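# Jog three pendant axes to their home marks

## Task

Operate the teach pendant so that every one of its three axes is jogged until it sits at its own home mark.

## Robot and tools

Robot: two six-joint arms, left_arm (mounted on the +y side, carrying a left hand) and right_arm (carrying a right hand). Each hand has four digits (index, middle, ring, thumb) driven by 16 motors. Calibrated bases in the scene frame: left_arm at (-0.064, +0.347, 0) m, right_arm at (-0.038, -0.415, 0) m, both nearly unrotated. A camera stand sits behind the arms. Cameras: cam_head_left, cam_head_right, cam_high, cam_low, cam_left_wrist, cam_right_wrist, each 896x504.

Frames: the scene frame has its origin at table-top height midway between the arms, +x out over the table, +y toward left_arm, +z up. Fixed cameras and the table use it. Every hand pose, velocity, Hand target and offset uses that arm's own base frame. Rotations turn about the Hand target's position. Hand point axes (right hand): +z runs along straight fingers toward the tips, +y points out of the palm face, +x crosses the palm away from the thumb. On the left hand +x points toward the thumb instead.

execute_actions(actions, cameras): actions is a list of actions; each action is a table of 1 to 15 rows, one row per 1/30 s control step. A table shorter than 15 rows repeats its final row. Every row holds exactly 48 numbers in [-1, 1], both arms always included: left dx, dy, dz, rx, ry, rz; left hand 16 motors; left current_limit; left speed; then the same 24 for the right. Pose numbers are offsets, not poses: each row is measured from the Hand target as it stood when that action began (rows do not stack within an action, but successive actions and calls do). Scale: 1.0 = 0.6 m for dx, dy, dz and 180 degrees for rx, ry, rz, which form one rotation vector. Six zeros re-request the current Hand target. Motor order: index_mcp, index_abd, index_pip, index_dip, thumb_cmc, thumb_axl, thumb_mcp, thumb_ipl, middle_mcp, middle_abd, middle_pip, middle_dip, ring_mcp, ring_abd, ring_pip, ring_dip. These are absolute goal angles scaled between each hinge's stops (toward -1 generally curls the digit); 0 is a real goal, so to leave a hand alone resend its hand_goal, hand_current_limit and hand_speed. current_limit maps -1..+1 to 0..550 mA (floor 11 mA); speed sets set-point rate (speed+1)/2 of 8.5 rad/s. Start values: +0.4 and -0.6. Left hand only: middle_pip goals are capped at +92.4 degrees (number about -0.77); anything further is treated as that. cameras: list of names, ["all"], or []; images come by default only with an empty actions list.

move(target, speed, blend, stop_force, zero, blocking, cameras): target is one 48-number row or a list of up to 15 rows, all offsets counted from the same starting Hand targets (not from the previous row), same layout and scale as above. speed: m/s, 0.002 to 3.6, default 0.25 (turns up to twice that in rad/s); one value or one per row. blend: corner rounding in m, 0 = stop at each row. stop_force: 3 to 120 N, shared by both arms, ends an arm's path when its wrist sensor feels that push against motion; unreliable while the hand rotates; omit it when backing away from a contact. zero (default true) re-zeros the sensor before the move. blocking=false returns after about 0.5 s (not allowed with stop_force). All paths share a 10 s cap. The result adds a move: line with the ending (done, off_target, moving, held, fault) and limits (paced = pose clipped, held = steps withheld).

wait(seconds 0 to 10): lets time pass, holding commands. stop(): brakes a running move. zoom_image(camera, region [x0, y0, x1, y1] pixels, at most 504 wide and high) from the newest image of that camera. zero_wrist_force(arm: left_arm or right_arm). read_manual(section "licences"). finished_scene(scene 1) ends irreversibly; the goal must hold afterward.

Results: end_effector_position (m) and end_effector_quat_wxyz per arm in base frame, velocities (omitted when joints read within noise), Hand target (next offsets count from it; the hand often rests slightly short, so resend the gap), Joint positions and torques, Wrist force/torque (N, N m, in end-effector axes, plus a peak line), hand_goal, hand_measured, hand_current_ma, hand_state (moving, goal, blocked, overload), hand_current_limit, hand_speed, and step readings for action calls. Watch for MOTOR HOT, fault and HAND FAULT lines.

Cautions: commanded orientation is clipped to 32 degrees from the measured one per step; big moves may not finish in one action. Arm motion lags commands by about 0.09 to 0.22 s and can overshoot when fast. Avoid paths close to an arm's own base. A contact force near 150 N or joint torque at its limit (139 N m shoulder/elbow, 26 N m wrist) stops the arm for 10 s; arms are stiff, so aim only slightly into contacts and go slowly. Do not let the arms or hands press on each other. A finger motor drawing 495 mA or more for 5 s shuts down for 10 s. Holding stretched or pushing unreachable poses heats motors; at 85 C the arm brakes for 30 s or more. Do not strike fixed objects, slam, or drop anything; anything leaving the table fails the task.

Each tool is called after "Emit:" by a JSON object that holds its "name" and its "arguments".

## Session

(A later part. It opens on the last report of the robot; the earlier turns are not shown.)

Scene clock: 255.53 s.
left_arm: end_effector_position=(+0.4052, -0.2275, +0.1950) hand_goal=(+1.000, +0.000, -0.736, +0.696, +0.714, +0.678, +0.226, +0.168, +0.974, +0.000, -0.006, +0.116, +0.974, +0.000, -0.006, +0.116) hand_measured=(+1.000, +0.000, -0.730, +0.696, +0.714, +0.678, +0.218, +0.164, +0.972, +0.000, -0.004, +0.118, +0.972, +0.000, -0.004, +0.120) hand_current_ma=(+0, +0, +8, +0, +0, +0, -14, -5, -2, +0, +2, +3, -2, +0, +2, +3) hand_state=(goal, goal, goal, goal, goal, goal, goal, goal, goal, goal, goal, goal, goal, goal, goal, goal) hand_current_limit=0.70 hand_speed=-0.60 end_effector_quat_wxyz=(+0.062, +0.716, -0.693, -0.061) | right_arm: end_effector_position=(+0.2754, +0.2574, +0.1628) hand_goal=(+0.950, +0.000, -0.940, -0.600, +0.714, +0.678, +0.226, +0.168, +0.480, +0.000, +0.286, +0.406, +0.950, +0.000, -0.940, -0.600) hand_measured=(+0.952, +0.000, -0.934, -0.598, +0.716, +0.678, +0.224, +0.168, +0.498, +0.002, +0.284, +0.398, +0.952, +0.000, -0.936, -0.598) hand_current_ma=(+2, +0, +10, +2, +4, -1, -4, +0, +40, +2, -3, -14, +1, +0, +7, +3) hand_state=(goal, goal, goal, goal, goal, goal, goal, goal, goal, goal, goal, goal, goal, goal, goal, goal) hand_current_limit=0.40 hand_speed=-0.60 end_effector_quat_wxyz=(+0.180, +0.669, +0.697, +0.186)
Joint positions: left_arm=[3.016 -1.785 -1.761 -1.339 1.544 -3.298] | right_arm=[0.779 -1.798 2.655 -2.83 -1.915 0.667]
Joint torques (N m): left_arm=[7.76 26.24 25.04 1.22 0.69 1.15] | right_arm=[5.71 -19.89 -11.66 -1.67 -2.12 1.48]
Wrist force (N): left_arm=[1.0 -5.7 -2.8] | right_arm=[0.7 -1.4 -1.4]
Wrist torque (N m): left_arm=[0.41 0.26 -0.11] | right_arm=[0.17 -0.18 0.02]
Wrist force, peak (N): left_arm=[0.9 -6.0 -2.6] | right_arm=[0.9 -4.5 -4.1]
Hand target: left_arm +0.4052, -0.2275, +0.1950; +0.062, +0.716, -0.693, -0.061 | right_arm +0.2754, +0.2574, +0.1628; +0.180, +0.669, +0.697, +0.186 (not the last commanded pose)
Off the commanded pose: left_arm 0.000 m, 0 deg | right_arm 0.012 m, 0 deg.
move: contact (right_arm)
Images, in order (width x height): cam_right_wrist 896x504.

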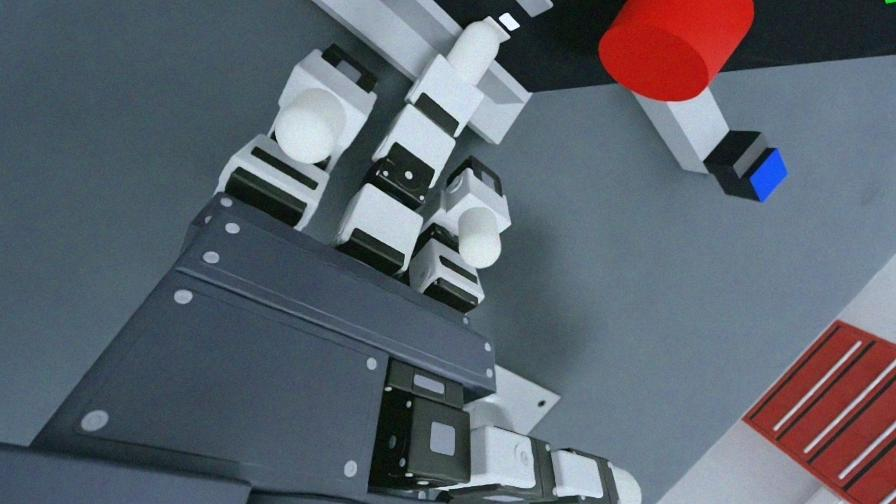

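Emit:
{"name": "move", "arguments": {"target": [[0,0,0,0,0,0,1.0,0,-0.737,0.696,0.714,0.677,0.225,0.168,0.973,0,-0.007,0.116,0.973,0,-0.007,0.116,0.7,-0.6,-0.0395,0,0,0,0,0,0.95,0,-0.94,-0.6,0.714,0.678,0.226,0.168,0.479,0,0.285,0.406,0.95,0,-0.94,-0.6,0.4,-0.6],[0,0,0,0,0,0,1.0,0,-0.737,0.696,0.714,0.677,0.225,0.168,0.973,0,-0.007,0.116,0.973,0,-0.007,0.116,0.7,-0.6,-0.0395,0.08233,0.08,0,0,0,0.95,0,-0.94,-0.6,0.714,0.678,0.226,0.168,0.479,0,0.285,0.406,0.95,0,-0.94,-0.6,0.4,-0.6],[0,0,0,0,0,0,1.0,0,-0.737,0.696,0.714,0.677,0.225,0.168,0.973,0,-0.007,0.116,0.973,0,-0.007,0.116,0.7,-0.6,-0.02283,0.08233,0.08,0,0,0,0.95,0,-0.94,-0.6,0.714,0.678,0.226,0.168,0.479,0,0.285,0.406,0.95,0,-0.94,-0.6,0.4,-0.6]], "speed": 0.1, "blend": [0.003, 0.003, 0], "cameras": ["cam_right_wrist", "cam_high"]}}

Emit:
{"name": "zoom_image", "arguments": {"camera": "cam_right_wrist", "region": [380, 0, 860, 200]}}

Emit:
{"name": "zoom_image", "arguments": {"camera": "cam_high", "region": [500, 300, 620, 380]}}

Scene clock: 258.20 s.
left_arm: end_effector_position=(+0.4052, -0.2275, +0.1950) hand_goal=(+1.000, +0.000, -0.736, +0.696, +0.714, +0.678, +0.226, +0.168, +0.974, +0.000, -0.006, +0.116, +0.974, +0.000, -0.006, +0.116) hand_measured=(+1.000, +0.000, -0.730, +0.696, +0.714, +0.678, +0.218, +0.164, +0.972, +0.000, -0.004, +0.118, +0.972, +0.000, -0.004, +0.120) hand_current_ma=(+0, +0, +8, +0, +0, +0, -14, -5, -2, +0, +2, +3, -2, +0, +2, +3) hand_state=(goal, goal, goal, goal, goal, goal, goal, goal, goal, goal, goal, goal, goal, goal, goal, goal) hand_current_limit=0.70 hand_speed=-0.60 end_effector_quat_wxyz=(+0.062, +0.716, -0.693, -0.061) | right_arm: end_effector_position=(+0.2616, +0.3068, +0.2108) hand_goal=(+0.950, +0.000, -0.940, -0.600, +0.714, +0.678, +0.226, +0.168, +0.480, +0.000, +0.286, +0.406, +0.950, +0.000, -0.940, -0.600) hand_measured=(+0.952, +0.000, -0.934, -0.598, +0.718, +0.678, +0.224, +0.168, +0.494, +0.002, +0.286, +0.404, +0.952, +0.000, -0.936, -0.598) hand_current_ma=(+2, +0, +10, +2, +4, -1, -4, +0, +29, +2, +0, -2, +1, +0, +7, +3) hand_state=(goal, goal, goal, goal, goal, goal, goal, goal, goal, goal, goal, goal, goal, goal, goal, goal) hand_current_limit=0.40 hand_speed=-0.60 end_effector_quat_wxyz=(+0.180, +0.669, +0.697, +0.186)
Joint positions: left_arm=[3.016 -1.785 -1.761 -1.339 1.544 -3.298] | right_arm=[0.934 -1.809 2.475 -2.583 -1.971 0.821]
Joint torques (N m): left_arm=[7.19 26.84 24.72 1.25 0.62 1.17] | right_arm=[-7.21 4.14 -26.38 -4.41 0.57 -1.31]
Wrist force (N): left_arm=[1.2 -5.7 -2.5] | right_arm=[1.0 0.3 0.3]
Wrist torque (N m): left_arm=[0.37 0.26 -0.10] | right_arm=[0.02 -0.18 0.17]
Wrist force, peak (N): left_arm=[0.9 -6.1 -2.6] | right_arm=[1.0 -1.5 -1.5]
Hand target: left_arm +0.4052, -0.2275, +0.1950; +0.062, +0.716, -0.693, -0.061 | right_arm +0.2617, +0.3068, +0.2108; +0.180, +0.669, +0.697, +0.186
Off the commanded pose: left_arm 0.000 m, 0 deg | right_arm 0.000 m, 0 deg.
move: done
Images, in order (width x height): cam_high 896x504, cam_right_wrist 896x504.

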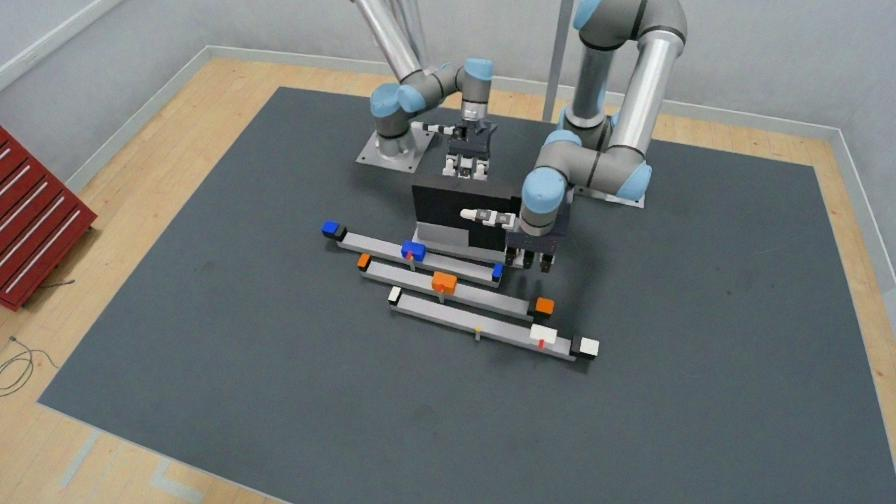

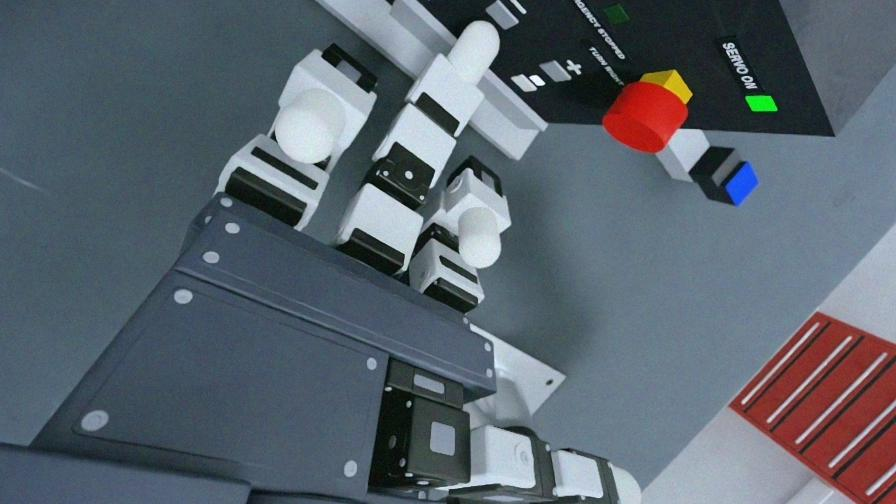

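Scaled by 1.050 from the camera's 896x504 image, which has a finer 1280x720 frame.

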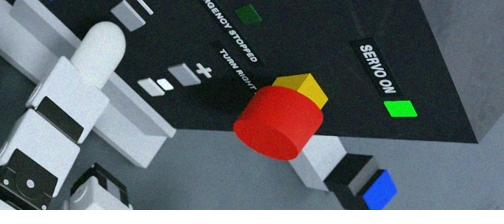

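Scaled by 4.200 from the camera's 896x504 image, which has a finer 1280x720 frame.

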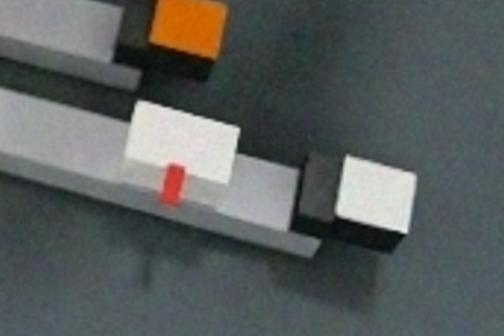

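Now press "−" and hold, check direction after ~3 s.

Emit:
{"name": "move", "arguments": {"target": [0,0,0,0,0,0,1.0,0,-0.737,0.696,0.714,0.677,0.225,0.168,0.973,0,-0.007,0.116,0.973,0,-0.007,0.116,0.7,-0.6,0.0283,0,0,0,0,0,0.95,0,-0.94,-0.6,0.714,0.678,0.226,0.168,0.479,0,0.285,0.406,0.95,0,-0.94,-0.6,0.4,-0.6], "speed": 0.015, "stop_force": 3}}

Emit:
{"name": "wait", "arguments": {"seconds": 2, "cameras": ["cam_high", "cam_right_wrist"]}}

Emit:
{"name": "zoom_image", "arguments": {"camera": "cam_high", "region": [500, 300, 620, 380]}}

Scene clock: 260.33 s.
left_arm: end_effector_position=(+0.4052, -0.2275, +0.1950) hand_goal=(+1.000, +0.000, -0.736, +0.696, +0.714, +0.678, +0.226, +0.168, +0.974, +0.000, -0.006, +0.116, +0.974, +0.000, -0.006, +0.116) hand_measured=(+1.000, +0.000, -0.730, +0.696, +0.714, +0.678, +0.218, +0.164, +0.972, +0.000, -0.004, +0.118, +0.972, +0.000, -0.004, +0.120) hand_current_ma=(+0, +0, +8, +0, +0, +0, -14, -5, -2, +0, +2, +3, -2, +0, +2, +3) hand_state=(goal, goal, goal, goal, goal, goal, goal, goal, goal, goal, goal, goal, goal, goal, goal, goal) hand_current_limit=0.70 hand_speed=-0.60 end_effector_quat_wxyz=(+0.062, +0.716, -0.693, -0.061) | right_arm: end_effector_position=(+0.2717, +0.3068, +0.2108) hand_goal=(+0.950, +0.000, -0.940, -0.600, +0.714, +0.678, +0.226, +0.168, +0.480, +0.000, +0.286, +0.406, +0.950, +0.000, -0.940, -0.600) hand_measured=(+0.952, +0.000, -0.934, -0.598, +0.718, +0.678, +0.224, +0.168, +0.500, +0.002, +0.282, +0.396, +0.952, +0.000, -0.936, -0.598) hand_current_ma=(+2, +0, +10, +2, +4, -1, -4, +0, +45, +1, -5, -19, +1, +0, +7, +3) hand_state=(goal, goal, goal, goal, goal, goal, goal, goal, blocked, goal, goal, goal, goal, goal, goal, goal) hand_current_limit=0.40 hand_speed=-0.60 end_effector_quat_wxyz=(+0.180, +0.669, +0.697, +0.186)
Joint positions: left_arm=[3.016 -1.785 -1.761 -1.339 1.544 -3.298] | right_arm=[0.907 -1.798 2.47 -2.6 -1.962 0.794]
Joint torques (N m): left_arm=[7.8 27.12 24.24 1.27 0.65 0.99] | right_arm=[6.38 -23.07 -13.52 -1.53 -2.36 1.47]
Wrist force (N): left_arm=[0.9 -5.5 -2.5] | right_arm=[0.8 -1.3 -1.6]
Wrist torque (N m): left_arm=[0.41 0.29 -0.13] | right_arm=[0.21 -0.12 0.03]
Wrist force, peak (N): left_arm=[1.0 -6.0 -2.8] | right_arm=[0.5 -6.0 -5.6]
Hand target: left_arm +0.4052, -0.2275, +0.1950; +0.062, +0.716, -0.693, -0.061 | right_arm +0.2717, +0.3068, +0.2108; +0.180, +0.669, +0.697, +0.186 (not the last commanded pose)
Off the commanded pose: left_arm 0.000 m, 0 deg | right_arm 0.007 m, 0 deg.
move: contact (right_arm)

Scene clock: 262.33 s.
left_arm: end_effector_position=(+0.4052, -0.2275, +0.1950) hand_goal=(+1.000, +0.000, -0.736, +0.696, +0.714, +0.678, +0.226, +0.168, +0.974, +0.000, -0.006, +0.116, +0.974, +0.000, -0.006, +0.116) hand_measured=(+1.000, +0.000, -0.730, +0.696, +0.714, +0.678, +0.218, +0.164, +0.972, +0.000, -0.004, +0.118, +0.972, +0.000, -0.004, +0.120) hand_current_ma=(+0, +0, +8, +0, +0, +0, -14, -5, -2, +0, +2, +3, -2, +0, +2, +3) hand_state=(goal, goal, goal, goal, goal, goal, goal, goal, goal, goal, goal, goal, goal, goal, goal, goal) hand_current_limit=0.70 hand_speed=-0.60 end_effector_quat_wxyz=(+0.062, +0.716, -0.693, -0.061) | right_arm: end_effector_position=(+0.2717, +0.3068, +0.2108) hand_goal=(+0.950, +0.000, -0.940, -0.600, +0.714, +0.678, +0.226, +0.168, +0.480, +0.000, +0.286, +0.406, +0.950, +0.000, -0.940, -0.600) hand_measured=(+0.952, +0.000, -0.934, -0.598, +0.718, +0.678, +0.224, +0.168, +0.500, +0.002, +0.282, +0.396, +0.952, +0.000, -0.936, -0.598) hand_current_ma=(+2, +0, +10, +2, +4, -1, -4, +0, +45, +1, -5, -19, +1, +0, +7, +3) hand_state=(goal, goal, goal, goal, goal, goal, goal, goal, blocked, goal, goal, goal, goal, goal, goal, goal) hand_current_limit=0.40 hand_speed=-0.60 end_effector_quat_wxyz=(+0.180, +0.669, +0.697, +0.186)
Joint positions: left_arm=[3.016 -1.785 -1.761 -1.339 1.544 -3.298] | right_arm=[0.907 -1.798 2.47 -2.6 -1.962 0.794]
Joint torques (N m): left_arm=[7.19 26.91 23.81 1.31 0.55 1.03] | right_arm=[5.65 -22.89 -12.97 -1.51 -2.32 1.49]
Wrist force (N): left_arm=[0.8 -5.9 -2.5] | right_arm=[0.7 -1.4 -1.7]
Wrist torque (N m): left_arm=[0.36 0.30 -0.13] | right_arm=[0.20 -0.11 0.02]
Wrist force, peak (N): left_arm=[0.7 -6.0 -2.7] | right_arm=[0.8 -1.7 -2.1]
Hand target: left_arm +0.4052, -0.2275, +0.1950; +0.062, +0.716, -0.693, -0.061 | right_arm +0.2717, +0.3068, +0.2108; +0.180, +0.669, +0.697, +0.186 (not the last commanded pose)
Off the commanded pose: left_arm 0.000 m, 0 deg | right_arm 0.007 m, 0 deg.
wait: 2.00 s; at rest by 0.17 s
Images, in order (width x height): cam_high 896x504, cam_right_wrist 896x504.

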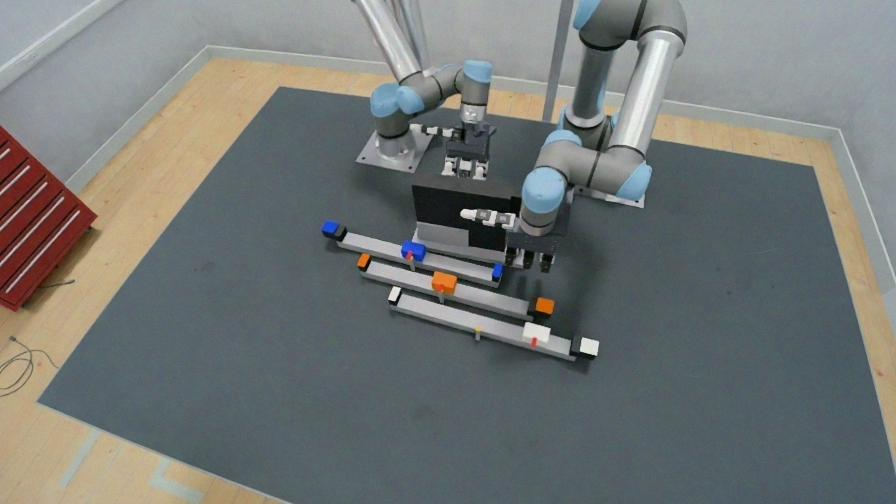

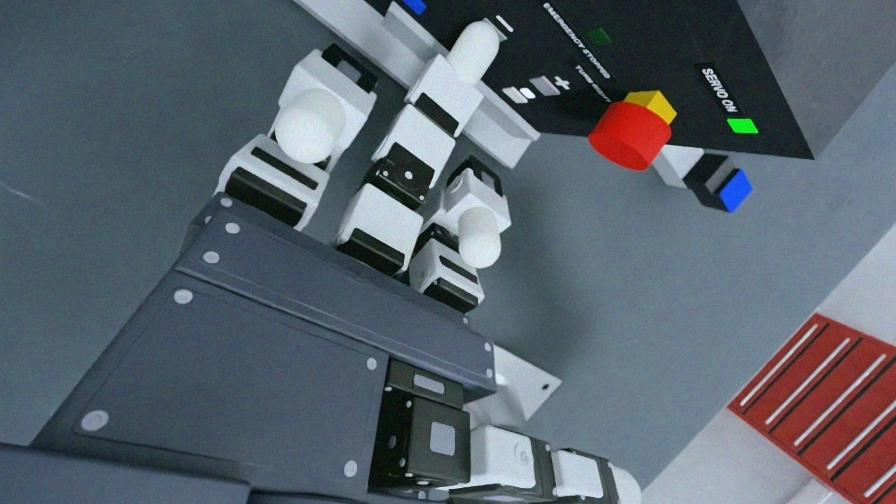

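Scaled by 4.200 from the camera's 896x504 image, which has a finer 1280x720 frame.

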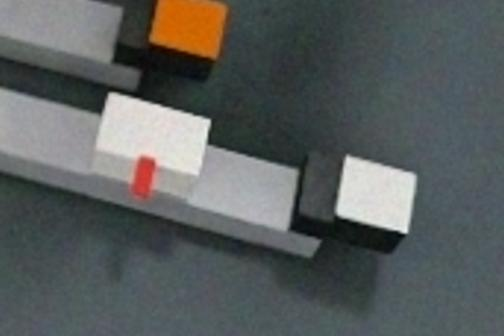

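Emit:
{"name": "wait", "arguments": {"seconds": 10}}

Emit:
{"name": "wait", "arguments": {"seconds": 8, "cameras": ["cam_high"]}}

Emit:
{"name": "zoom_image", "arguments": {"camera": "cam_high", "region": [440, 290, 560, 370]}}

Scene clock: 272.87 s.
left_arm: end_effector_position=(+0.4052, -0.2275, +0.1950) hand_goal=(+1.000, +0.000, -0.736, +0.696, +0.714, +0.678, +0.226, +0.168, +0.974, +0.000, -0.006, +0.116, +0.974, +0.000, -0.006, +0.116) hand_measured=(+1.000, +0.000, -0.730, +0.696, +0.714, +0.678, +0.218, +0.164, +0.972, +0.000, -0.004, +0.118, +0.972, +0.000, -0.004, +0.120) hand_current_ma=(+0, +0, +8, +0, +0, +0, -14, -5, -2, +0, +2, +3, -2, +0, +2, +3) hand_state=(goal, goal, goal, goal, goal, goal, goal, goal, goal, goal, goal, goal, goal, goal, goal, goal) hand_current_limit=0.70 hand_speed=-0.60 end_effector_quat_wxyz=(+0.062, +0.716, -0.693, -0.061) | right_arm: end_effector_position=(+0.2717, +0.3068, +0.2108) hand_goal=(+0.950, +0.000, -0.940, -0.600, +0.714, +0.678, +0.226, +0.168, +0.480, +0.000, +0.286, +0.406, +0.950, +0.000, -0.940, -0.600) hand_measured=(+0.952, +0.000, -0.934, -0.598, +0.718, +0.678, +0.224, +0.168, +0.500, +0.002, +0.282, +0.396, +0.952, +0.000, -0.936, -0.598) hand_current_ma=(+2, +0, +10, +2, +4, -1, -4, +0, +45, +1, -5, -19, +1, +0, +7, +3) hand_state=(goal, goal, goal, goal, goal, goal, goal, goal, blocked, goal, goal, goal, goal, goal, goal, goal) hand_current_limit=0.40 hand_speed=-0.60 end_effector_quat_wxyz=(+0.180, +0.669, +0.697, +0.186)
Joint positions: left_arm=[3.016 -1.785 -1.761 -1.339 1.544 -3.298] | right_arm=[0.907 -1.798 2.47 -2.6 -1.962 0.794]
Joint torques (N m): left_arm=[7.51 27.51 23.81 1.25 0.51 0.84] | right_arm=[5.83 -22.6 -13.72 -1.77 -2.29 1.3]
Wrist force (N): left_arm=[0.8 -5.8 -2.5] | right_arm=[0.8 -1.3 -1.9]
Wrist torque (N m): left_arm=[0.38 0.30 -0.14] | right_arm=[0.23 -0.13 0.03]
Wrist force, peak (N): left_arm=[1.0 -5.9 -2.9] | right_arm=[1.0 -1.8 -2.0]
Hand target: left_arm +0.4052, -0.2275, +0.1950; +0.062, +0.716, -0.693, -0.061 | right_arm +0.2717, +0.3068, +0.2108; +0.180, +0.669, +0.697, +0.186 (not the last commanded pose)
Off the commanded pose: left_arm 0.000 m, 0 deg | right_arm 0.007 m, 0 deg.
wait: 10.00 s; at rest from the start

Scene clock: 280.87 s.
left_arm: end_effector_position=(+0.4052, -0.2275, +0.1950) hand_goal=(+1.000, +0.000, -0.736, +0.696, +0.714, +0.678, +0.226, +0.168, +0.974, +0.000, -0.006, +0.116, +0.974, +0.000, -0.006, +0.116) hand_measured=(+1.000, +0.000, -0.730, +0.696, +0.714, +0.678, +0.218, +0.164, +0.972, +0.000, -0.004, +0.118, +0.972, +0.000, -0.004, +0.120) hand_current_ma=(+0, +0, +8, +0, +0, +0, -14, -5, -2, +0, +2, +3, -2, +0, +2, +3) hand_state=(goal, goal, goal, goal, goal, goal, goal, goal, goal, goal, goal, goal, goal, goal, goal, goal) hand_current_limit=0.70 hand_speed=-0.60 end_effector_quat_wxyz=(+0.062, +0.716, -0.693, -0.061) | right_arm: end_effector_position=(+0.2717, +0.3068, +0.2108) hand_goal=(+0.950, +0.000, -0.940, -0.600, +0.714, +0.678, +0.226, +0.168, +0.480, +0.000, +0.286, +0.406, +0.950, +0.000, -0.940, -0.600) hand_measured=(+0.952, +0.000, -0.934, -0.598, +0.718, +0.678, +0.224, +0.168, +0.500, +0.002, +0.282, +0.396, +0.952, +0.000, -0.936, -0.598) hand_current_ma=(+2, +0, +10, +2, +4, -1, -4, +0, +45, +1, -5, -19, +1, +0, +7, +3) hand_state=(goal, goal, goal, goal, goal, goal, goal, goal, blocked, goal, goal, goal, goal, goal, goal, goal) hand_current_limit=0.40 hand_speed=-0.60 end_effector_quat_wxyz=(+0.180, +0.669, +0.697, +0.186)
Joint positions: left_arm=[3.016 -1.785 -1.761 -1.339 1.544 -3.298] | right_arm=[0.907 -1.798 2.47 -2.6 -1.962 0.794]
Joint torques (N m): left_arm=[6.6 28.32 23.16 1.28 0.47 0.61] | right_arm=[4.83 -23.47 -14.42 -1.86 -2.26 1.23]
Wrist force (N): left_arm=[1.0 -5.5 -2.5] | right_arm=[0.6 -1.7 -1.5]
Wrist torque (N m): left_arm=[0.42 0.28 -0.12] | right_arm=[0.15 -0.09 0.00]
Wrist force, peak (N): left_arm=[0.8 -6.0 -2.7] | right_arm=[0.6 -1.8 -2.2]
Hand target: left_arm +0.4052, -0.2275, +0.1950; +0.062, +0.716, -0.693, -0.061 | right_arm +0.2717, +0.3068, +0.2108; +0.180, +0.669, +0.697, +0.186 (not the last commanded pose)
Off the commanded pose: left_arm 0.000 m, 0 deg | right_arm 0.007 m, 0 deg.
wait: 8.00 s; at rest by 0.17 s
Images, in order (width x height): cam_high 896x504.

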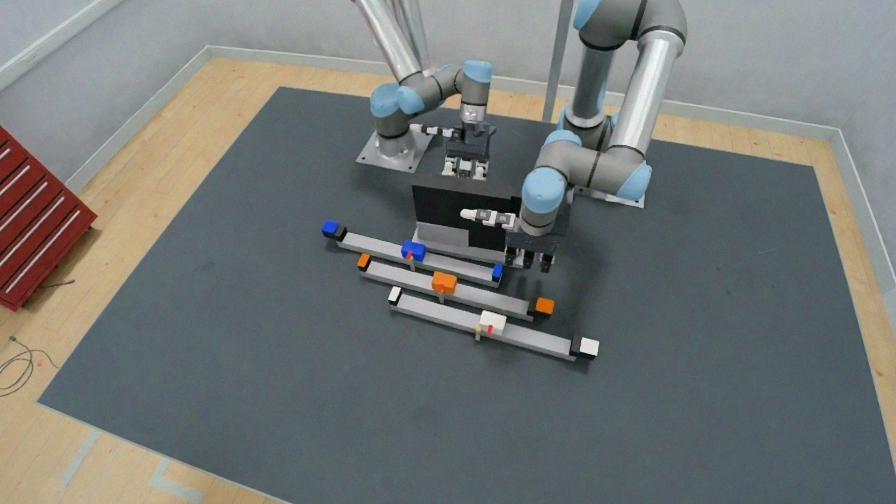

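Scaled by 4.200 from the camera's 896x504 image, which has a finer 1280x720 frame.

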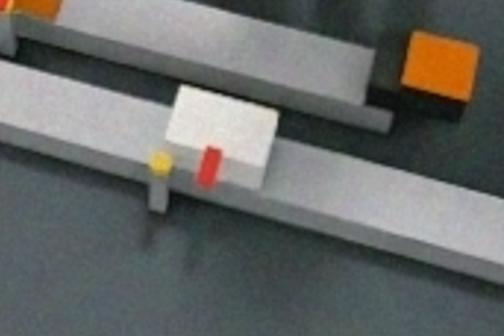

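Emit:
{"name": "wait", "arguments": {"seconds": 2}}

Emit:
{"name": "move", "arguments": {"target": [0,0,0,0,0,0,1.0,0,-0.737,0.696,0.714,0.677,0.225,0.168,0.973,0,-0.007,0.116,0.973,0,-0.007,0.116,0.7,-0.6,-0.01667,0,0,0,0,0,0.95,0,-0.94,-0.6,0.714,0.678,0.226,0.168,0.479,0,0.285,0.406,0.95,0,-0.94,-0.6,0.4,-0.6], "speed": 0.1, "cameras": ["cam_high", "cam_low"]}}

Emit:
{"name": "zoom_image", "arguments": {"camera": "cam_high", "region": [464, 306, 504, 346]}}

Emit:
{"name": "zoom_image", "arguments": {"camera": "cam_low", "region": [240, 255, 320, 335]}}

Scene clock: 283.83 s.
left_arm: end_effector_position=(+0.4052, -0.2275, +0.1950) hand_goal=(+1.000, +0.000, -0.736, +0.696, +0.714, +0.678, +0.226, +0.168, +0.974, +0.000, -0.006, +0.116, +0.974, +0.000, -0.006, +0.116) hand_measured=(+1.000, +0.000, -0.730, +0.696, +0.714, +0.678, +0.218, +0.164, +0.972, +0.000, -0.004, +0.118, +0.972, +0.000, -0.004, +0.120) hand_current_ma=(+0, +0, +8, +0, +0, +0, -14, -5, -2, +0, +2, +3, -2, +0, +2, +3) hand_state=(goal, goal, goal, goal, goal, goal, goal, goal, goal, goal, goal, goal, goal, goal, goal, goal) hand_current_limit=0.70 hand_speed=-0.60 end_effector_quat_wxyz=(+0.062, +0.716, -0.693, -0.061) | right_arm: end_effector_position=(+0.2717, +0.3068, +0.2108) hand_goal=(+0.950, +0.000, -0.940, -0.600, +0.714, +0.678, +0.226, +0.168, +0.480, +0.000, +0.286, +0.406, +0.950, +0.000, -0.940, -0.600) hand_measured=(+0.952, +0.000, -0.934, -0.598, +0.718, +0.678, +0.224, +0.168, +0.500, +0.002, +0.282, +0.396, +0.952, +0.000, -0.936, -0.598) hand_current_ma=(+2, +0, +10, +2, +4, -1, -4, +0, +45, +1, -5, -19, +1, +0, +7, +3) hand_state=(goal, goal, goal, goal, goal, goal, goal, goal, blocked, goal, goal, goal, goal, goal, goal, goal) hand_current_limit=0.40 hand_speed=-0.60 end_effector_quat_wxyz=(+0.180, +0.669, +0.697, +0.186)
Joint positions: left_arm=[3.016 -1.785 -1.761 -1.339 1.544 -3.298] | right_arm=[0.907 -1.798 2.47 -2.6 -1.962 0.794]
Joint torques (N m): left_arm=[7.14 28.47 23.73 1.23 0.38 0.6] | right_arm=[5.26 -21.9 -13.38 -1.8 -2.37 1.37]
Wrist force (N): left_arm=[1.0 -5.6 -2.5] | right_arm=[0.5 -1.6 -1.8]
Wrist torque (N m): left_arm=[0.40 0.27 -0.11] | right_arm=[0.19 -0.08 0.00]
Wrist force, peak (N): left_arm=[0.9 -5.9 -2.9] | right_arm=[0.7 -1.5 -2.1]
Hand target: left_arm +0.4052, -0.2275, +0.1950; +0.062, +0.716, -0.693, -0.061 | right_arm +0.2717, +0.3068, +0.2108; +0.180, +0.669, +0.697, +0.186 (not the last commanded pose)
Off the commanded pose: left_arm 0.000 m, 0 deg | right_arm 0.007 m, 0 deg.
wait: 2.00 s; at rest from the start

Scene clock: 284.63 s.
left_arm: end_effector_position=(+0.4052, -0.2275, +0.1950) hand_goal=(+1.000, +0.000, -0.736, +0.696, +0.714, +0.678, +0.226, +0.168, +0.974, +0.000, -0.006, +0.116, +0.974, +0.000, -0.006, +0.116) hand_measured=(+1.000, +0.000, -0.730, +0.696, +0.714, +0.678, +0.218, +0.164, +0.972, +0.000, -0.004, +0.118, +0.972, +0.000, -0.004, +0.120) hand_current_ma=(+0, +0, +8, +0, +0, +0, -14, -5, -2, +0, +2, +3, -2, +0, +2, +3) hand_state=(goal, goal, goal, goal, goal, goal, goal, goal, goal, goal, goal, goal, goal, goal, goal, goal) hand_current_limit=0.70 hand_speed=-0.60 end_effector_quat_wxyz=(+0.062, +0.716, -0.693, -0.061) | right_arm: end_effector_position=(+0.2618, +0.3068, +0.2108) hand_goal=(+0.950, +0.000, -0.940, -0.600, +0.714, +0.678, +0.226, +0.168, +0.480, +0.000, +0.286, +0.406, +0.950, +0.000, -0.940, -0.600) hand_measured=(+0.952, +0.000, -0.934, -0.598, +0.718, +0.678, +0.224, +0.168, +0.496, +0.002, +0.286, +0.404, +0.952, +0.000, -0.936, -0.598) hand_current_ma=(+2, +0, +10, +2, +4, -1, -4, +0, +32, +1, +0, -2, +1, +0, +7, +3) hand_state=(goal, goal, goal, goal, goal, goal, goal, goal, goal, goal, goal, goal, goal, goal, goal, goal) hand_current_limit=0.40 hand_speed=-0.60 end_effector_quat_wxyz=(+0.180, +0.669, +0.697, +0.186)
Joint positions: left_arm=[3.016 -1.785 -1.761 -1.339 1.544 -3.298] | right_arm=[0.933 -1.809 2.475 -2.583 -1.971 0.821]
Joint torques (N m): left_arm=[7.4 29.04 23.91 1.1 0.3 0.52] | right_arm=[5.56 -22.7 -13.22 -1.52 -2.07 1.46]
Wrist force (N): left_arm=[0.9 -5.7 -2.7] | right_arm=[0.9 0.2 0.2]
Wrist torque (N m): left_arm=[0.40 0.28 -0.12] | right_arm=[0.02 -0.17 0.06]
Wrist force, peak (N): left_arm=[0.8 -6.0 -2.5] | right_arm=[0.9 -1.6 -1.6]
Hand target: left_arm +0.4052, -0.2275, +0.1950; +0.062, +0.716, -0.693, -0.061 | right_arm +0.2617, +0.3068, +0.2108; +0.180, +0.669, +0.697, +0.186
Off the commanded pose: left_arm 0.000 m, 0 deg | right_arm 0.000 m, 0 deg.
move: done
Images, in order (width x height): cam_high 896x504, cam_low 896x504.

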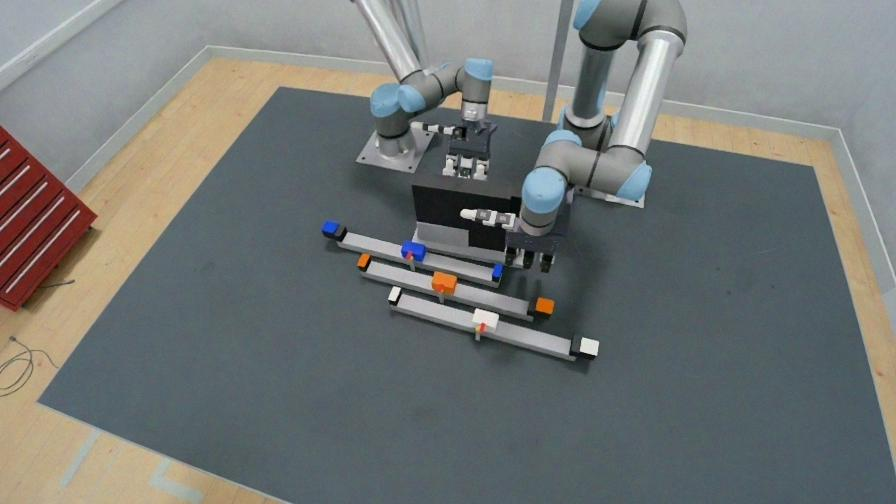

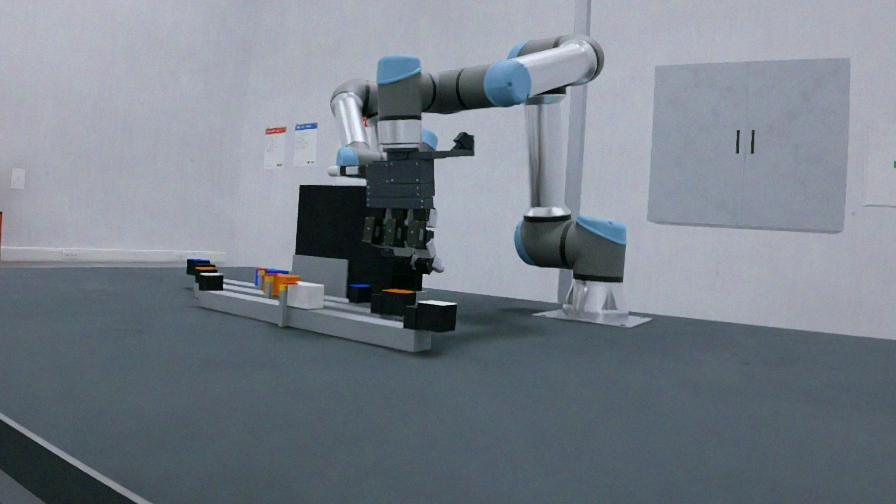

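Scaled by 12.600 from the camera's 896x504 image, which has a finer 1280x720 frame.

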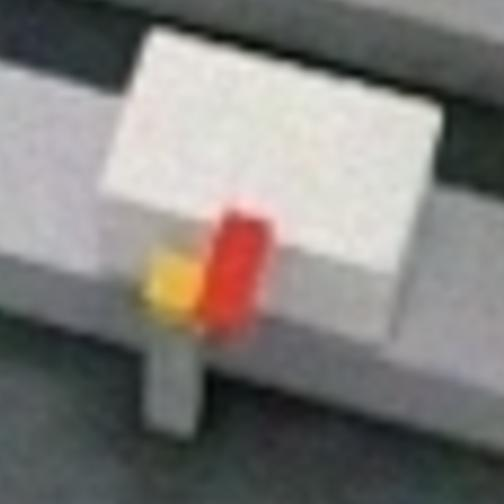

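Scaled by 6.300 from the camera's 896x504 image, which has a finer 1280x720 frame.

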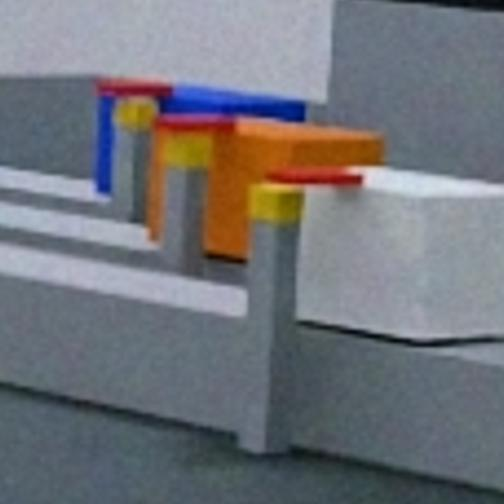

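Emit:
{"name": "execute_actions", "arguments": {"actions": [[[0,0,0,0,0,0,1.0,0,-0.737,0.696,0.714,0.677,0.225,0.168,0.973,0,-0.007,0.116,0.973,0,-0.007,0.116,0.7,-0.6,0.0035,0,0,0,0,0,0.95,0,-0.94,-0.6,0.714,0.678,0.226,0.168,0.479,0,0.285,0.406,0.95,0,-0.94,-0.6,0.4,-0.6],[0,0,0,0,0,0,1.0,0,-0.737,0.696,0.714,0.677,0.225,0.168,0.973,0,-0.007,0.116,0.973,0,-0.007,0.116,0.7,-0.6,0.007,0,0,0,0,0,0.95,0,-0.94,-0.6,0.714,0.678,0.226,0.168,0.479,0,0.285,0.406,0.95,0,-0.94,-0.6,0.4,-0.6],[0,0,0,0,0,0,1.0,0,-0.737,0.696,0.714,0.677,0.225,0.168,0.973,0,-0.007,0.116,0.973,0,-0.007,0.116,0.7,-0.6,0.0105,0,0,0,0,0,0.95,0,-0.94,-0.6,0.714,0.678,0.226,0.168,0.479,0,0.285,0.406,0.95,0,-0.94,-0.6,0.4,-0.6],[0,0,0,0,0,0,1.0,0,-0.737,0.696,0.714,0.677,0.225,0.168,0.973,0,-0.007,0.116,0.973,0,-0.007,0.116,0.7,-0.6,0.014,0,0,0,0,0,0.95,0,-0.94,-0.6,0.714,0.678,0.226,0.168,0.479,0,0.285,0.406,0.95,0,-0.94,-0.6,0.4,-0.6],[0,0,0,0,0,0,1.0,0,-0.737,0.696,0.714,0.677,0.225,0.168,0.973,0,-0.007,0.116,0.973,0,-0.007,0.116,0.7,-0.6,0.0175,0,0,0,0,0,0.95,0,-0.94,-0.6,0.714,0.678,0.226,0.168,0.479,0,0.285,0.406,0.95,0,-0.94,-0.6,0.4,-0.6]],[[0,0,0,0,0,0,1.0,0,-0.737,0.696,0.714,0.677,0.225,0.168,0.973,0,-0.007,0.116,0.973,0,-0.007,0.116,0.7,-0.6,0,0,0,0,0,0,0.95,0,-0.94,-0.6,0.714,0.678,0.226,0.168,0.479,0,0.285,0.406,0.95,0,-0.94,-0.6,0.4,-0.6]],[[0,0,0,0,0,0,1.0,0,-0.737,0.696,0.714,0.677,0.225,0.168,0.973,0,-0.007,0.116,0.973,0,-0.007,0.116,0.7,-0.6,0,0,0,0,0,0,0.95,0,-0.94,-0.6,0.714,0.678,0.226,0.168,0.479,0,0.285,0.406,0.95,0,-0.94,-0.6,0.4,-0.6]],[[0,0,0,0,0,0,1.0,0,-0.737,0.696,0.714,0.677,0.225,0.168,0.973,0,-0.007,0.116,0.973,0,-0.007,0.116,0.7,-0.6,0,0,0,0,0,0,0.95,0,-0.94,-0.6,0.714,0.678,0.226,0.168,0.479,0,0.285,0.406,0.95,0,-0.94,-0.6,0.4,-0.6]],[[0,0,0,0,0,0,1.0,0,-0.737,0.696,0.714,0.677,0.225,0.168,0.973,0,-0.007,0.116,0.973,0,-0.007,0.116,0.7,-0.6,-0.006,0,0,0,0,0,0.95,0,-0.94,-0.6,0.714,0.678,0.226,0.168,0.479,0,0.285,0.406,0.95,0,-0.94,-0.6,0.4,-0.6],[0,0,0,0,0,0,1.0,0,-0.737,0.696,0.714,0.677,0.225,0.168,0.973,0,-0.007,0.116,0.973,0,-0.007,0.116,0.7,-0.6,-0.012,0,0,0,0,0,0.95,0,-0.94,-0.6,0.714,0.678,0.226,0.168,0.479,0,0.285,0.406,0.95,0,-0.94,-0.6,0.4,-0.6],[0,0,0,0,0,0,1.0,0,-0.737,0.696,0.714,0.677,0.225,0.168,0.973,0,-0.007,0.116,0.973,0,-0.007,0.116,0.7,-0.6,-0.0175,0,0,0,0,0,0.95,0,-0.94,-0.6,0.714,0.678,0.226,0.168,0.479,0,0.285,0.406,0.95,0,-0.94,-0.6,0.4,-0.6]]], "cameras": ["cam_high", "cam_low", "cam_left_wrist"]}}

Emit:
{"name": "zoom_image", "arguments": {"camera": "cam_high", "region": [464, 306, 504, 346]}}

Emit:
{"name": "zoom_image", "arguments": {"camera": "cam_low", "region": [240, 255, 320, 335]}}

Scene clock: 291.30 s.
left_arm: end_effector_position=(+0.4052, -0.2275, +0.1950) hand_goal=(+1.000, +0.000, -0.736, +0.696, +0.714, +0.678, +0.226, +0.168, +0.974, +0.000, -0.006, +0.116, +0.974, +0.000, -0.006, +0.116) hand_measured=(+1.000, +0.000, -0.730, +0.696, +0.714, +0.678, +0.218, +0.164, +0.972, +0.000, -0.004, +0.118, +0.972, +0.000, -0.004, +0.120) hand_current_ma=(+0, +0, +8, +0, +0, +0, -14, -5, -2, +0, +2, +3, -2, +0, +2, +3) hand_state=(goal, goal, goal, goal, goal, goal, goal, goal, goal, goal, goal, goal, goal, goal, goal, goal) hand_current_limit=0.70 hand_speed=-0.60 end_effector_quat_wxyz=(+0.062, +0.716, -0.693, -0.061) | right_arm: end_effector_position=(+0.2617, +0.3068, +0.2108) hand_goal=(+0.950, +0.000, -0.940, -0.600, +0.714, +0.678, +0.226, +0.168, +0.480, +0.000, +0.286, +0.406, +0.950, +0.000, -0.940, -0.600) hand_measured=(+0.952, +0.000, -0.934, -0.598, +0.718, +0.678, +0.224, +0.168, +0.496, +0.002, +0.286, +0.404, +0.952, +0.000, -0.936, -0.598) hand_current_ma=(+2, +0, +10, +2, +4, -1, -4, +0, +32, +2, +0, -2, +2, +0, +7, +3) hand_state=(goal, goal, goal, goal, goal, goal, goal, goal, goal, goal, goal, goal, goal, goal, goal, goal) hand_current_limit=0.40 hand_speed=-0.60 end_effector_quat_wxyz=(+0.180, +0.669, +0.697, +0.186)
Joint positions: left_arm=[3.016 -1.785 -1.761 -1.339 1.544 -3.298] | right_arm=[0.933 -1.809 2.475 -2.583 -1.971 0.821]
Joint torques (N m): left_arm=[7.48 29.36 23.59 1.2 0.27 0.49] | right_arm=[6.42 -22.52 -13.71 -1.44 -1.97 1.45]
Wrist force (N): left_arm=[1.0 -5.6 -2.5] | right_arm=[0.8 0.3 0.4]
Wrist torque (N m): left_arm=[0.39 0.27 -0.12] | right_arm=[0.01 -0.15 0.05]
Wrist force, peak (N): left_arm=[0.9 -5.9 -2.7] | right_arm=[0.7 -4.8 -4.4]
Hand target: left_arm +0.4052, -0.2275, +0.1950; +0.062, +0.716, -0.693, -0.061 | right_arm +0.2617, +0.3068, +0.2108; +0.180, +0.669, +0.697, +0.186
Off the commanded pose: left_arm 0.000 m, 0 deg | right_arm 0.000 m, 0 deg.
Step readings (end_effector_position of left_arm | right_arm):
0: (+0.4052, -0.2275, +0.1950) | (+0.2617, +0.3068, +0.2108)
1: (+0.4052, -0.2275, +0.1950) | (+0.2617, +0.3068, +0.2108)
2: (+0.4052, -0.2275, +0.1950) | (+0.2621, +0.3067, +0.2108)
4: (+0.4052, -0.2275, +0.1950) | (+0.2641, +0.3067, +0.2109)
8: (+0.4052, -0.2275, +0.1950) | (+0.2701, +0.3067, +0.2109)
15: (+0.4052, -0.2275, +0.1950) | (+0.2721, +0.3068, +0.2108)
16: (+0.4052, -0.2275, +0.1950) | (+0.2721, +0.3068, +0.2108)
17: (+0.4052, -0.2275, +0.1950) | (+0.2722, +0.3068, +0.2108)
19: (+0.4052, -0.2275, +0.1950) | (+0.2722, +0.3068, +0.2108)
23: (+0.4052, -0.2275, +0.1950) | (+0.2722, +0.3068, +0.2108)
30: (+0.4052, -0.2275, +0.1950) | (+0.2722, +0.3068, +0.2108)
31: (+0.4052, -0.2275, +0.1950) | (+0.2722, +0.3068, +0.2108)
32: (+0.4052, -0.2275, +0.1950) | (+0.2722, +0.3068, +0.2108)
34: (+0.4052, -0.2275, +0.1950) | (+0.2722, +0.3068, +0.2108)
38: (+0.4052, -0.2275, +0.1950) | (+0.2722, +0.3068, +0.2108)
45: (+0.4052, -0.2275, +0.1950) | (+0.2722, +0.3068, +0.2108)
46: (+0.4052, -0.2275, +0.1950) | (+0.2722, +0.3068, +0.2108)
47: (+0.4052, -0.2275, +0.1950) | (+0.2722, +0.3068, +0.2108)
49: (+0.4052, -0.2275, +0.1950) | (+0.2722, +0.3068, +0.2108)
53: (+0.4052, -0.2275, +0.1950) | (+0.2722, +0.3068, +0.2108)
60: (+0.4052, -0.2275, +0.1950) | (+0.2722, +0.3068, +0.2108)
61: (+0.4052, -0.2275, +0.1950) | (+0.2722, +0.3068, +0.2108)
62: (+0.4052, -0.2275, +0.1950) | (+0.2716, +0.3069, +0.2108)
64: (+0.4052, -0.2275, +0.1950) | (+0.2683, +0.3069, +0.2108)
68: (+0.4052, -0.2275, +0.1950) | (+0.2630, +0.3068, +0.2108)
75: (+0.4052, -0.2275, +0.1950) | (+0.2618, +0.3068, +0.2108)
Images, in order (width x height): cam_high 896x504, cam_low 896x504, cam_left_wrist 896x504.

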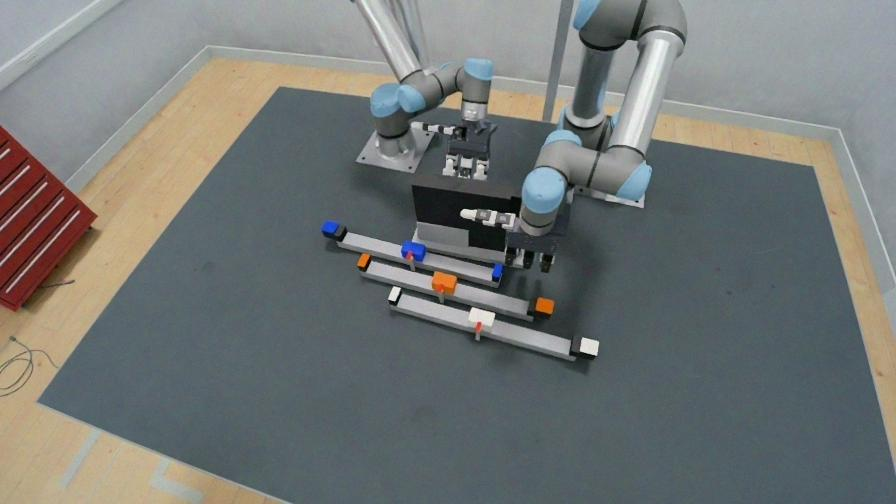

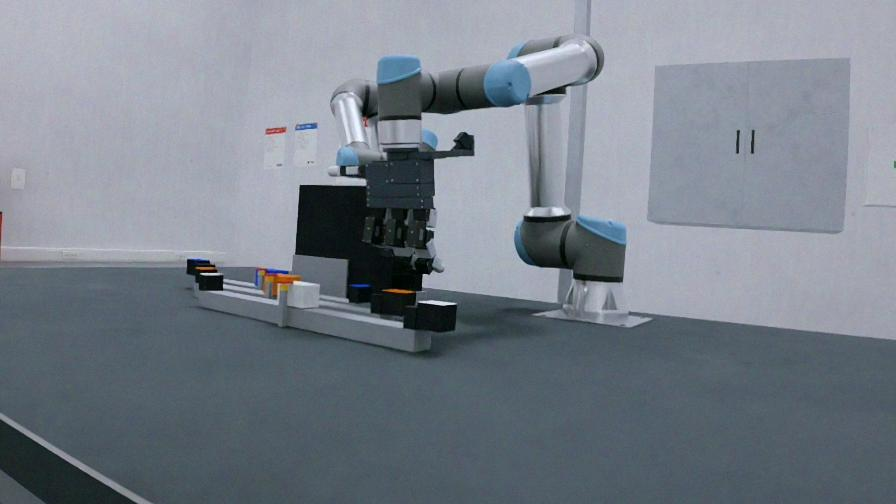

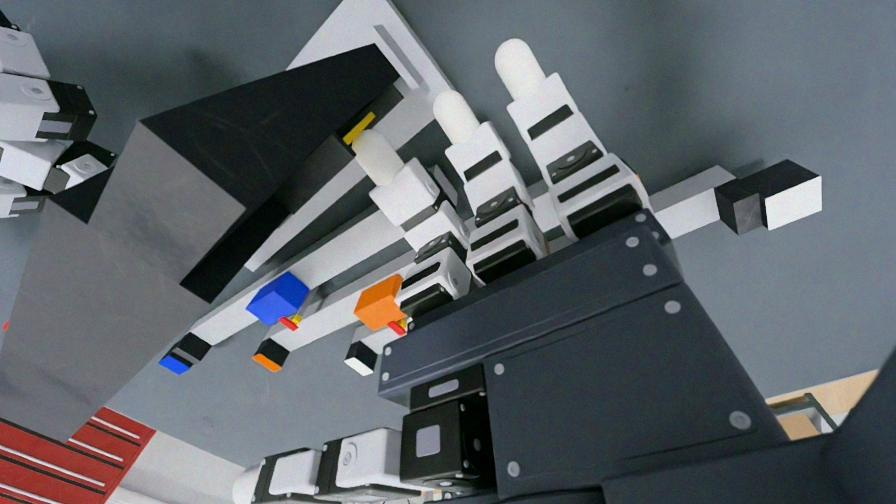

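Scaled by 12.600 from the camera's 896x504 image, which has a finer 1280x720 frame.

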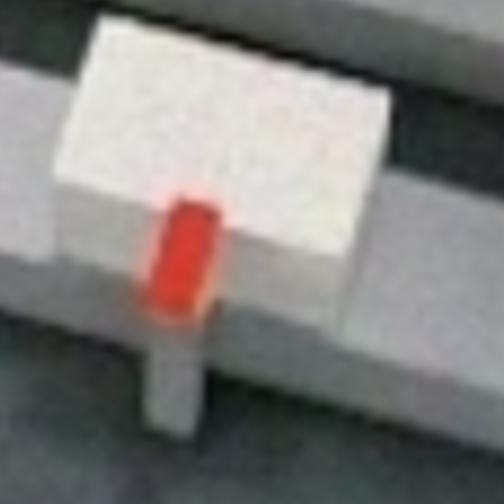

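Scaled by 6.300 from the camera's 896x504 image, which has a finer 1280x720 frame.

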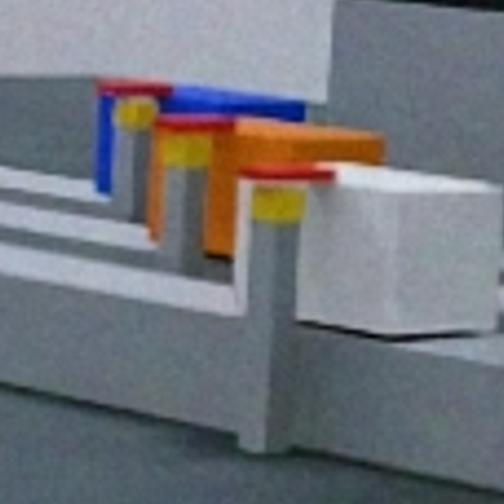

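Emit:
{"name": "move", "arguments": {"target": [[0,0,0,0,0,0,1.0,0,-0.737,0.696,0.714,0.677,0.225,0.168,0.973,0,-0.007,0.116,0.973,0,-0.007,0.116,0.7,-0.6,-0.01667,0,0,0,0,0,0.95,0,-0.94,-0.6,0.714,0.678,0.226,0.168,0.479,0,0.285,0.406,0.95,0,-0.94,-0.6,0.4,-0.6],[0,0,0,0,0,0,1.0,0,-0.737,0.696,0.714,0.677,0.225,0.168,0.973,0,-0.007,0.116,0.973,0,-0.007,0.116,0.7,-0.6,-0.01667,0.07033,-0.08,0,0,0,0.95,0,-0.94,-0.6,0.714,0.678,0.226,0.168,0.479,0,0.285,0.406,0.95,0,-0.94,-0.6,0.4,-0.6]], "speed": 0.1, "blend": [0.003, 0]}}

Emit:
{"name": "move", "arguments": {"target": [0,0,0,0,0,0,1.0,0,-0.737,0.696,0.714,0.677,0.225,0.168,0.973,0,-0.007,0.116,0.973,0,-0.007,0.116,0.7,-0.6,0.055,0,0,0,0,0,0.95,0,-0.94,-0.6,0.714,0.678,0.226,0.168,0.479,0,0.285,0.406,0.95,0,-0.94,-0.6,0.4,-0.6], "speed": 0.02, "stop_force": 3, "cameras": ["cam_right_wrist"]}}

Emit:
{"name": "zoom_image", "arguments": {"camera": "cam_right_wrist", "region": [380, 0, 860, 200]}}

Scene clock: 293.73 s.
left_arm: end_effector_position=(+0.4052, -0.2275, +0.1950) hand_goal=(+1.000, +0.000, -0.736, +0.696, +0.714, +0.678, +0.226, +0.168, +0.974, +0.000, -0.006, +0.116, +0.974, +0.000, -0.006, +0.116) hand_measured=(+1.000, +0.000, -0.730, +0.696, +0.714, +0.678, +0.218, +0.164, +0.972, +0.000, -0.004, +0.118, +0.972, +0.000, -0.004, +0.120) hand_current_ma=(+0, +0, +8, +0, +0, +0, -14, -5, -2, +0, +2, +3, -2, +0, +2, +3) hand_state=(goal, goal, goal, goal, goal, goal, goal, goal, goal, goal, goal, goal, goal, goal, goal, goal) hand_current_limit=0.70 hand_speed=-0.60 end_effector_quat_wxyz=(+0.062, +0.716, -0.693, -0.061) | right_arm: end_effector_position=(+0.2517, +0.3490, +0.1629) hand_goal=(+0.950, +0.000, -0.940, -0.600, +0.714, +0.678, +0.226, +0.168, +0.480, +0.000, +0.286, +0.406, +0.950, +0.000, -0.940, -0.600) hand_measured=(+0.952, +0.000, -0.934, -0.598, +0.718, +0.678, +0.224, +0.168, +0.494, +0.002, +0.286, +0.404, +0.952, +0.000, -0.936, -0.598) hand_current_ma=(+2, +0, +10, +2, +4, -1, -4, +0, +29, +2, +0, -2, +2, +0, +7, +3) hand_state=(goal, goal, goal, goal, goal, goal, goal, goal, goal, goal, goal, goal, goal, goal, goal, goal) hand_current_limit=0.40 hand_speed=-0.60 end_effector_quat_wxyz=(+0.180, +0.669, +0.697, +0.186)
Joint positions: left_arm=[3.016 -1.785 -1.761 -1.339 1.544 -3.298] | right_arm=[1.031 -1.583 2.447 -2.74 -2.003 0.923]
Joint torques (N m): left_arm=[7.35 28.93 23.69 1.12 0.15 0.56] | right_arm=[6.42 -2.89 -23.3 -4.5 -2.09 1.38]
Wrist force (N): left_arm=[1.0 -5.5 -2.6] | right_arm=[0.5 0.5 -0.9]
Wrist torque (N m): left_arm=[0.41 0.28 -0.12] | right_arm=[0.09 -0.11 -0.04]
Wrist force, peak (N): left_arm=[1.0 -5.9 -2.7] | right_arm=[0.7 0.8 -0.8]
Hand target: left_arm +0.4052, -0.2275, +0.1950; +0.062, +0.716, -0.693, -0.061 | right_arm +0.2517, +0.3490, +0.1628; +0.180, +0.669, +0.697, +0.186
Off the commanded pose: left_arm 0.000 m, 0 deg | right_arm 0.000 m, 0 deg.
move: done

Scene clock: 295.60 s.
left_arm: end_effector_position=(+0.4052, -0.2275, +0.1950) hand_goal=(+1.000, +0.000, -0.736, +0.696, +0.714, +0.678, +0.226, +0.168, +0.974, +0.000, -0.006, +0.116, +0.974, +0.000, -0.006, +0.116) hand_measured=(+1.000, +0.000, -0.730, +0.696, +0.714, +0.678, +0.218, +0.164, +0.972, +0.000, -0.004, +0.118, +0.972, +0.000, -0.004, +0.120) hand_current_ma=(+0, +0, +8, +0, +0, +0, -14, -5, -2, +0, +2, +3, -2, +0, +2, +3) hand_state=(goal, goal, goal, goal, goal, goal, goal, goal, goal, goal, goal, goal, goal, goal, goal, goal) hand_current_limit=0.70 hand_speed=-0.60 end_effector_quat_wxyz=(+0.062, +0.716, -0.693, -0.061) | right_arm: end_effector_position=(+0.2682, +0.3490, +0.1628) hand_goal=(+0.950, +0.000, -0.940, -0.600, +0.714, +0.678, +0.226, +0.168, +0.480, +0.000, +0.286, +0.406, +0.950, +0.000, -0.940, -0.600) hand_measured=(+0.952, +0.000, -0.934, -0.598, +0.718, +0.678, +0.224, +0.168, +0.502, +0.002, +0.280, +0.394, +0.952, +0.000, -0.936, -0.598) hand_current_ma=(+2, +0, +10, +2, +4, -1, -4, +0, +51, +2, -9, -22, +2, +0, +7, +3) hand_state=(goal, goal, goal, goal, goal, goal, goal, goal, blocked, goal, goal, goal, goal, goal, goal, goal) hand_current_limit=0.40 hand_speed=-0.60 end_effector_quat_wxyz=(+0.180, +0.669, +0.697, +0.186)
Joint positions: left_arm=[3.016 -1.785 -1.761 -1.339 1.544 -3.298] | right_arm=[0.991 -1.569 2.44 -2.764 -1.99 0.881]
Joint torques (N m): left_arm=[7.21 29.49 23.26 1.11 0.21 0.48] | right_arm=[5.69 -30.35 -11.37 -1.41 -2.36 1.45]
Wrist force (N): left_arm=[1.1 -5.6 -2.5] | right_arm=[1.0 -1.4 -1.9]
Wrist torque (N m): left_arm=[0.39 0.26 -0.11] | right_arm=[0.12 -0.12 -0.03]
Wrist force, peak (N): left_arm=[1.0 -6.0 -2.6] | right_arm=[0.6 -7.7 -7.4]
Hand target: left_arm +0.4052, -0.2275, +0.1950; +0.062, +0.716, -0.693, -0.061 | right_arm +0.2682, +0.3490, +0.1628; +0.180, +0.669, +0.697, +0.186 (not the last commanded pose)
Off the commanded pose: left_arm 0.000 m, 0 deg | right_arm 0.017 m, 0 deg.
move: contact (right_arm)
Images, in order (width x height): cam_right_wrist 896x504.

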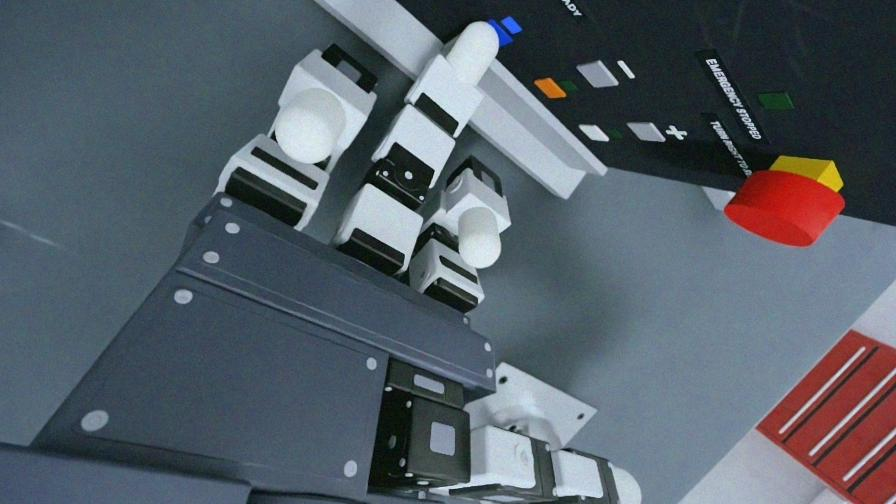

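Scaled by 1.050 from the camera's 896x504 image, which has a finer 1280x720 frame.

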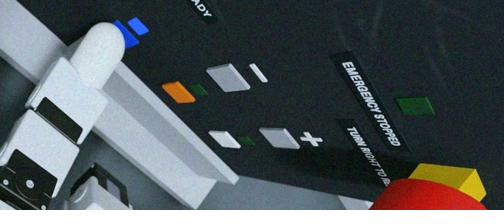

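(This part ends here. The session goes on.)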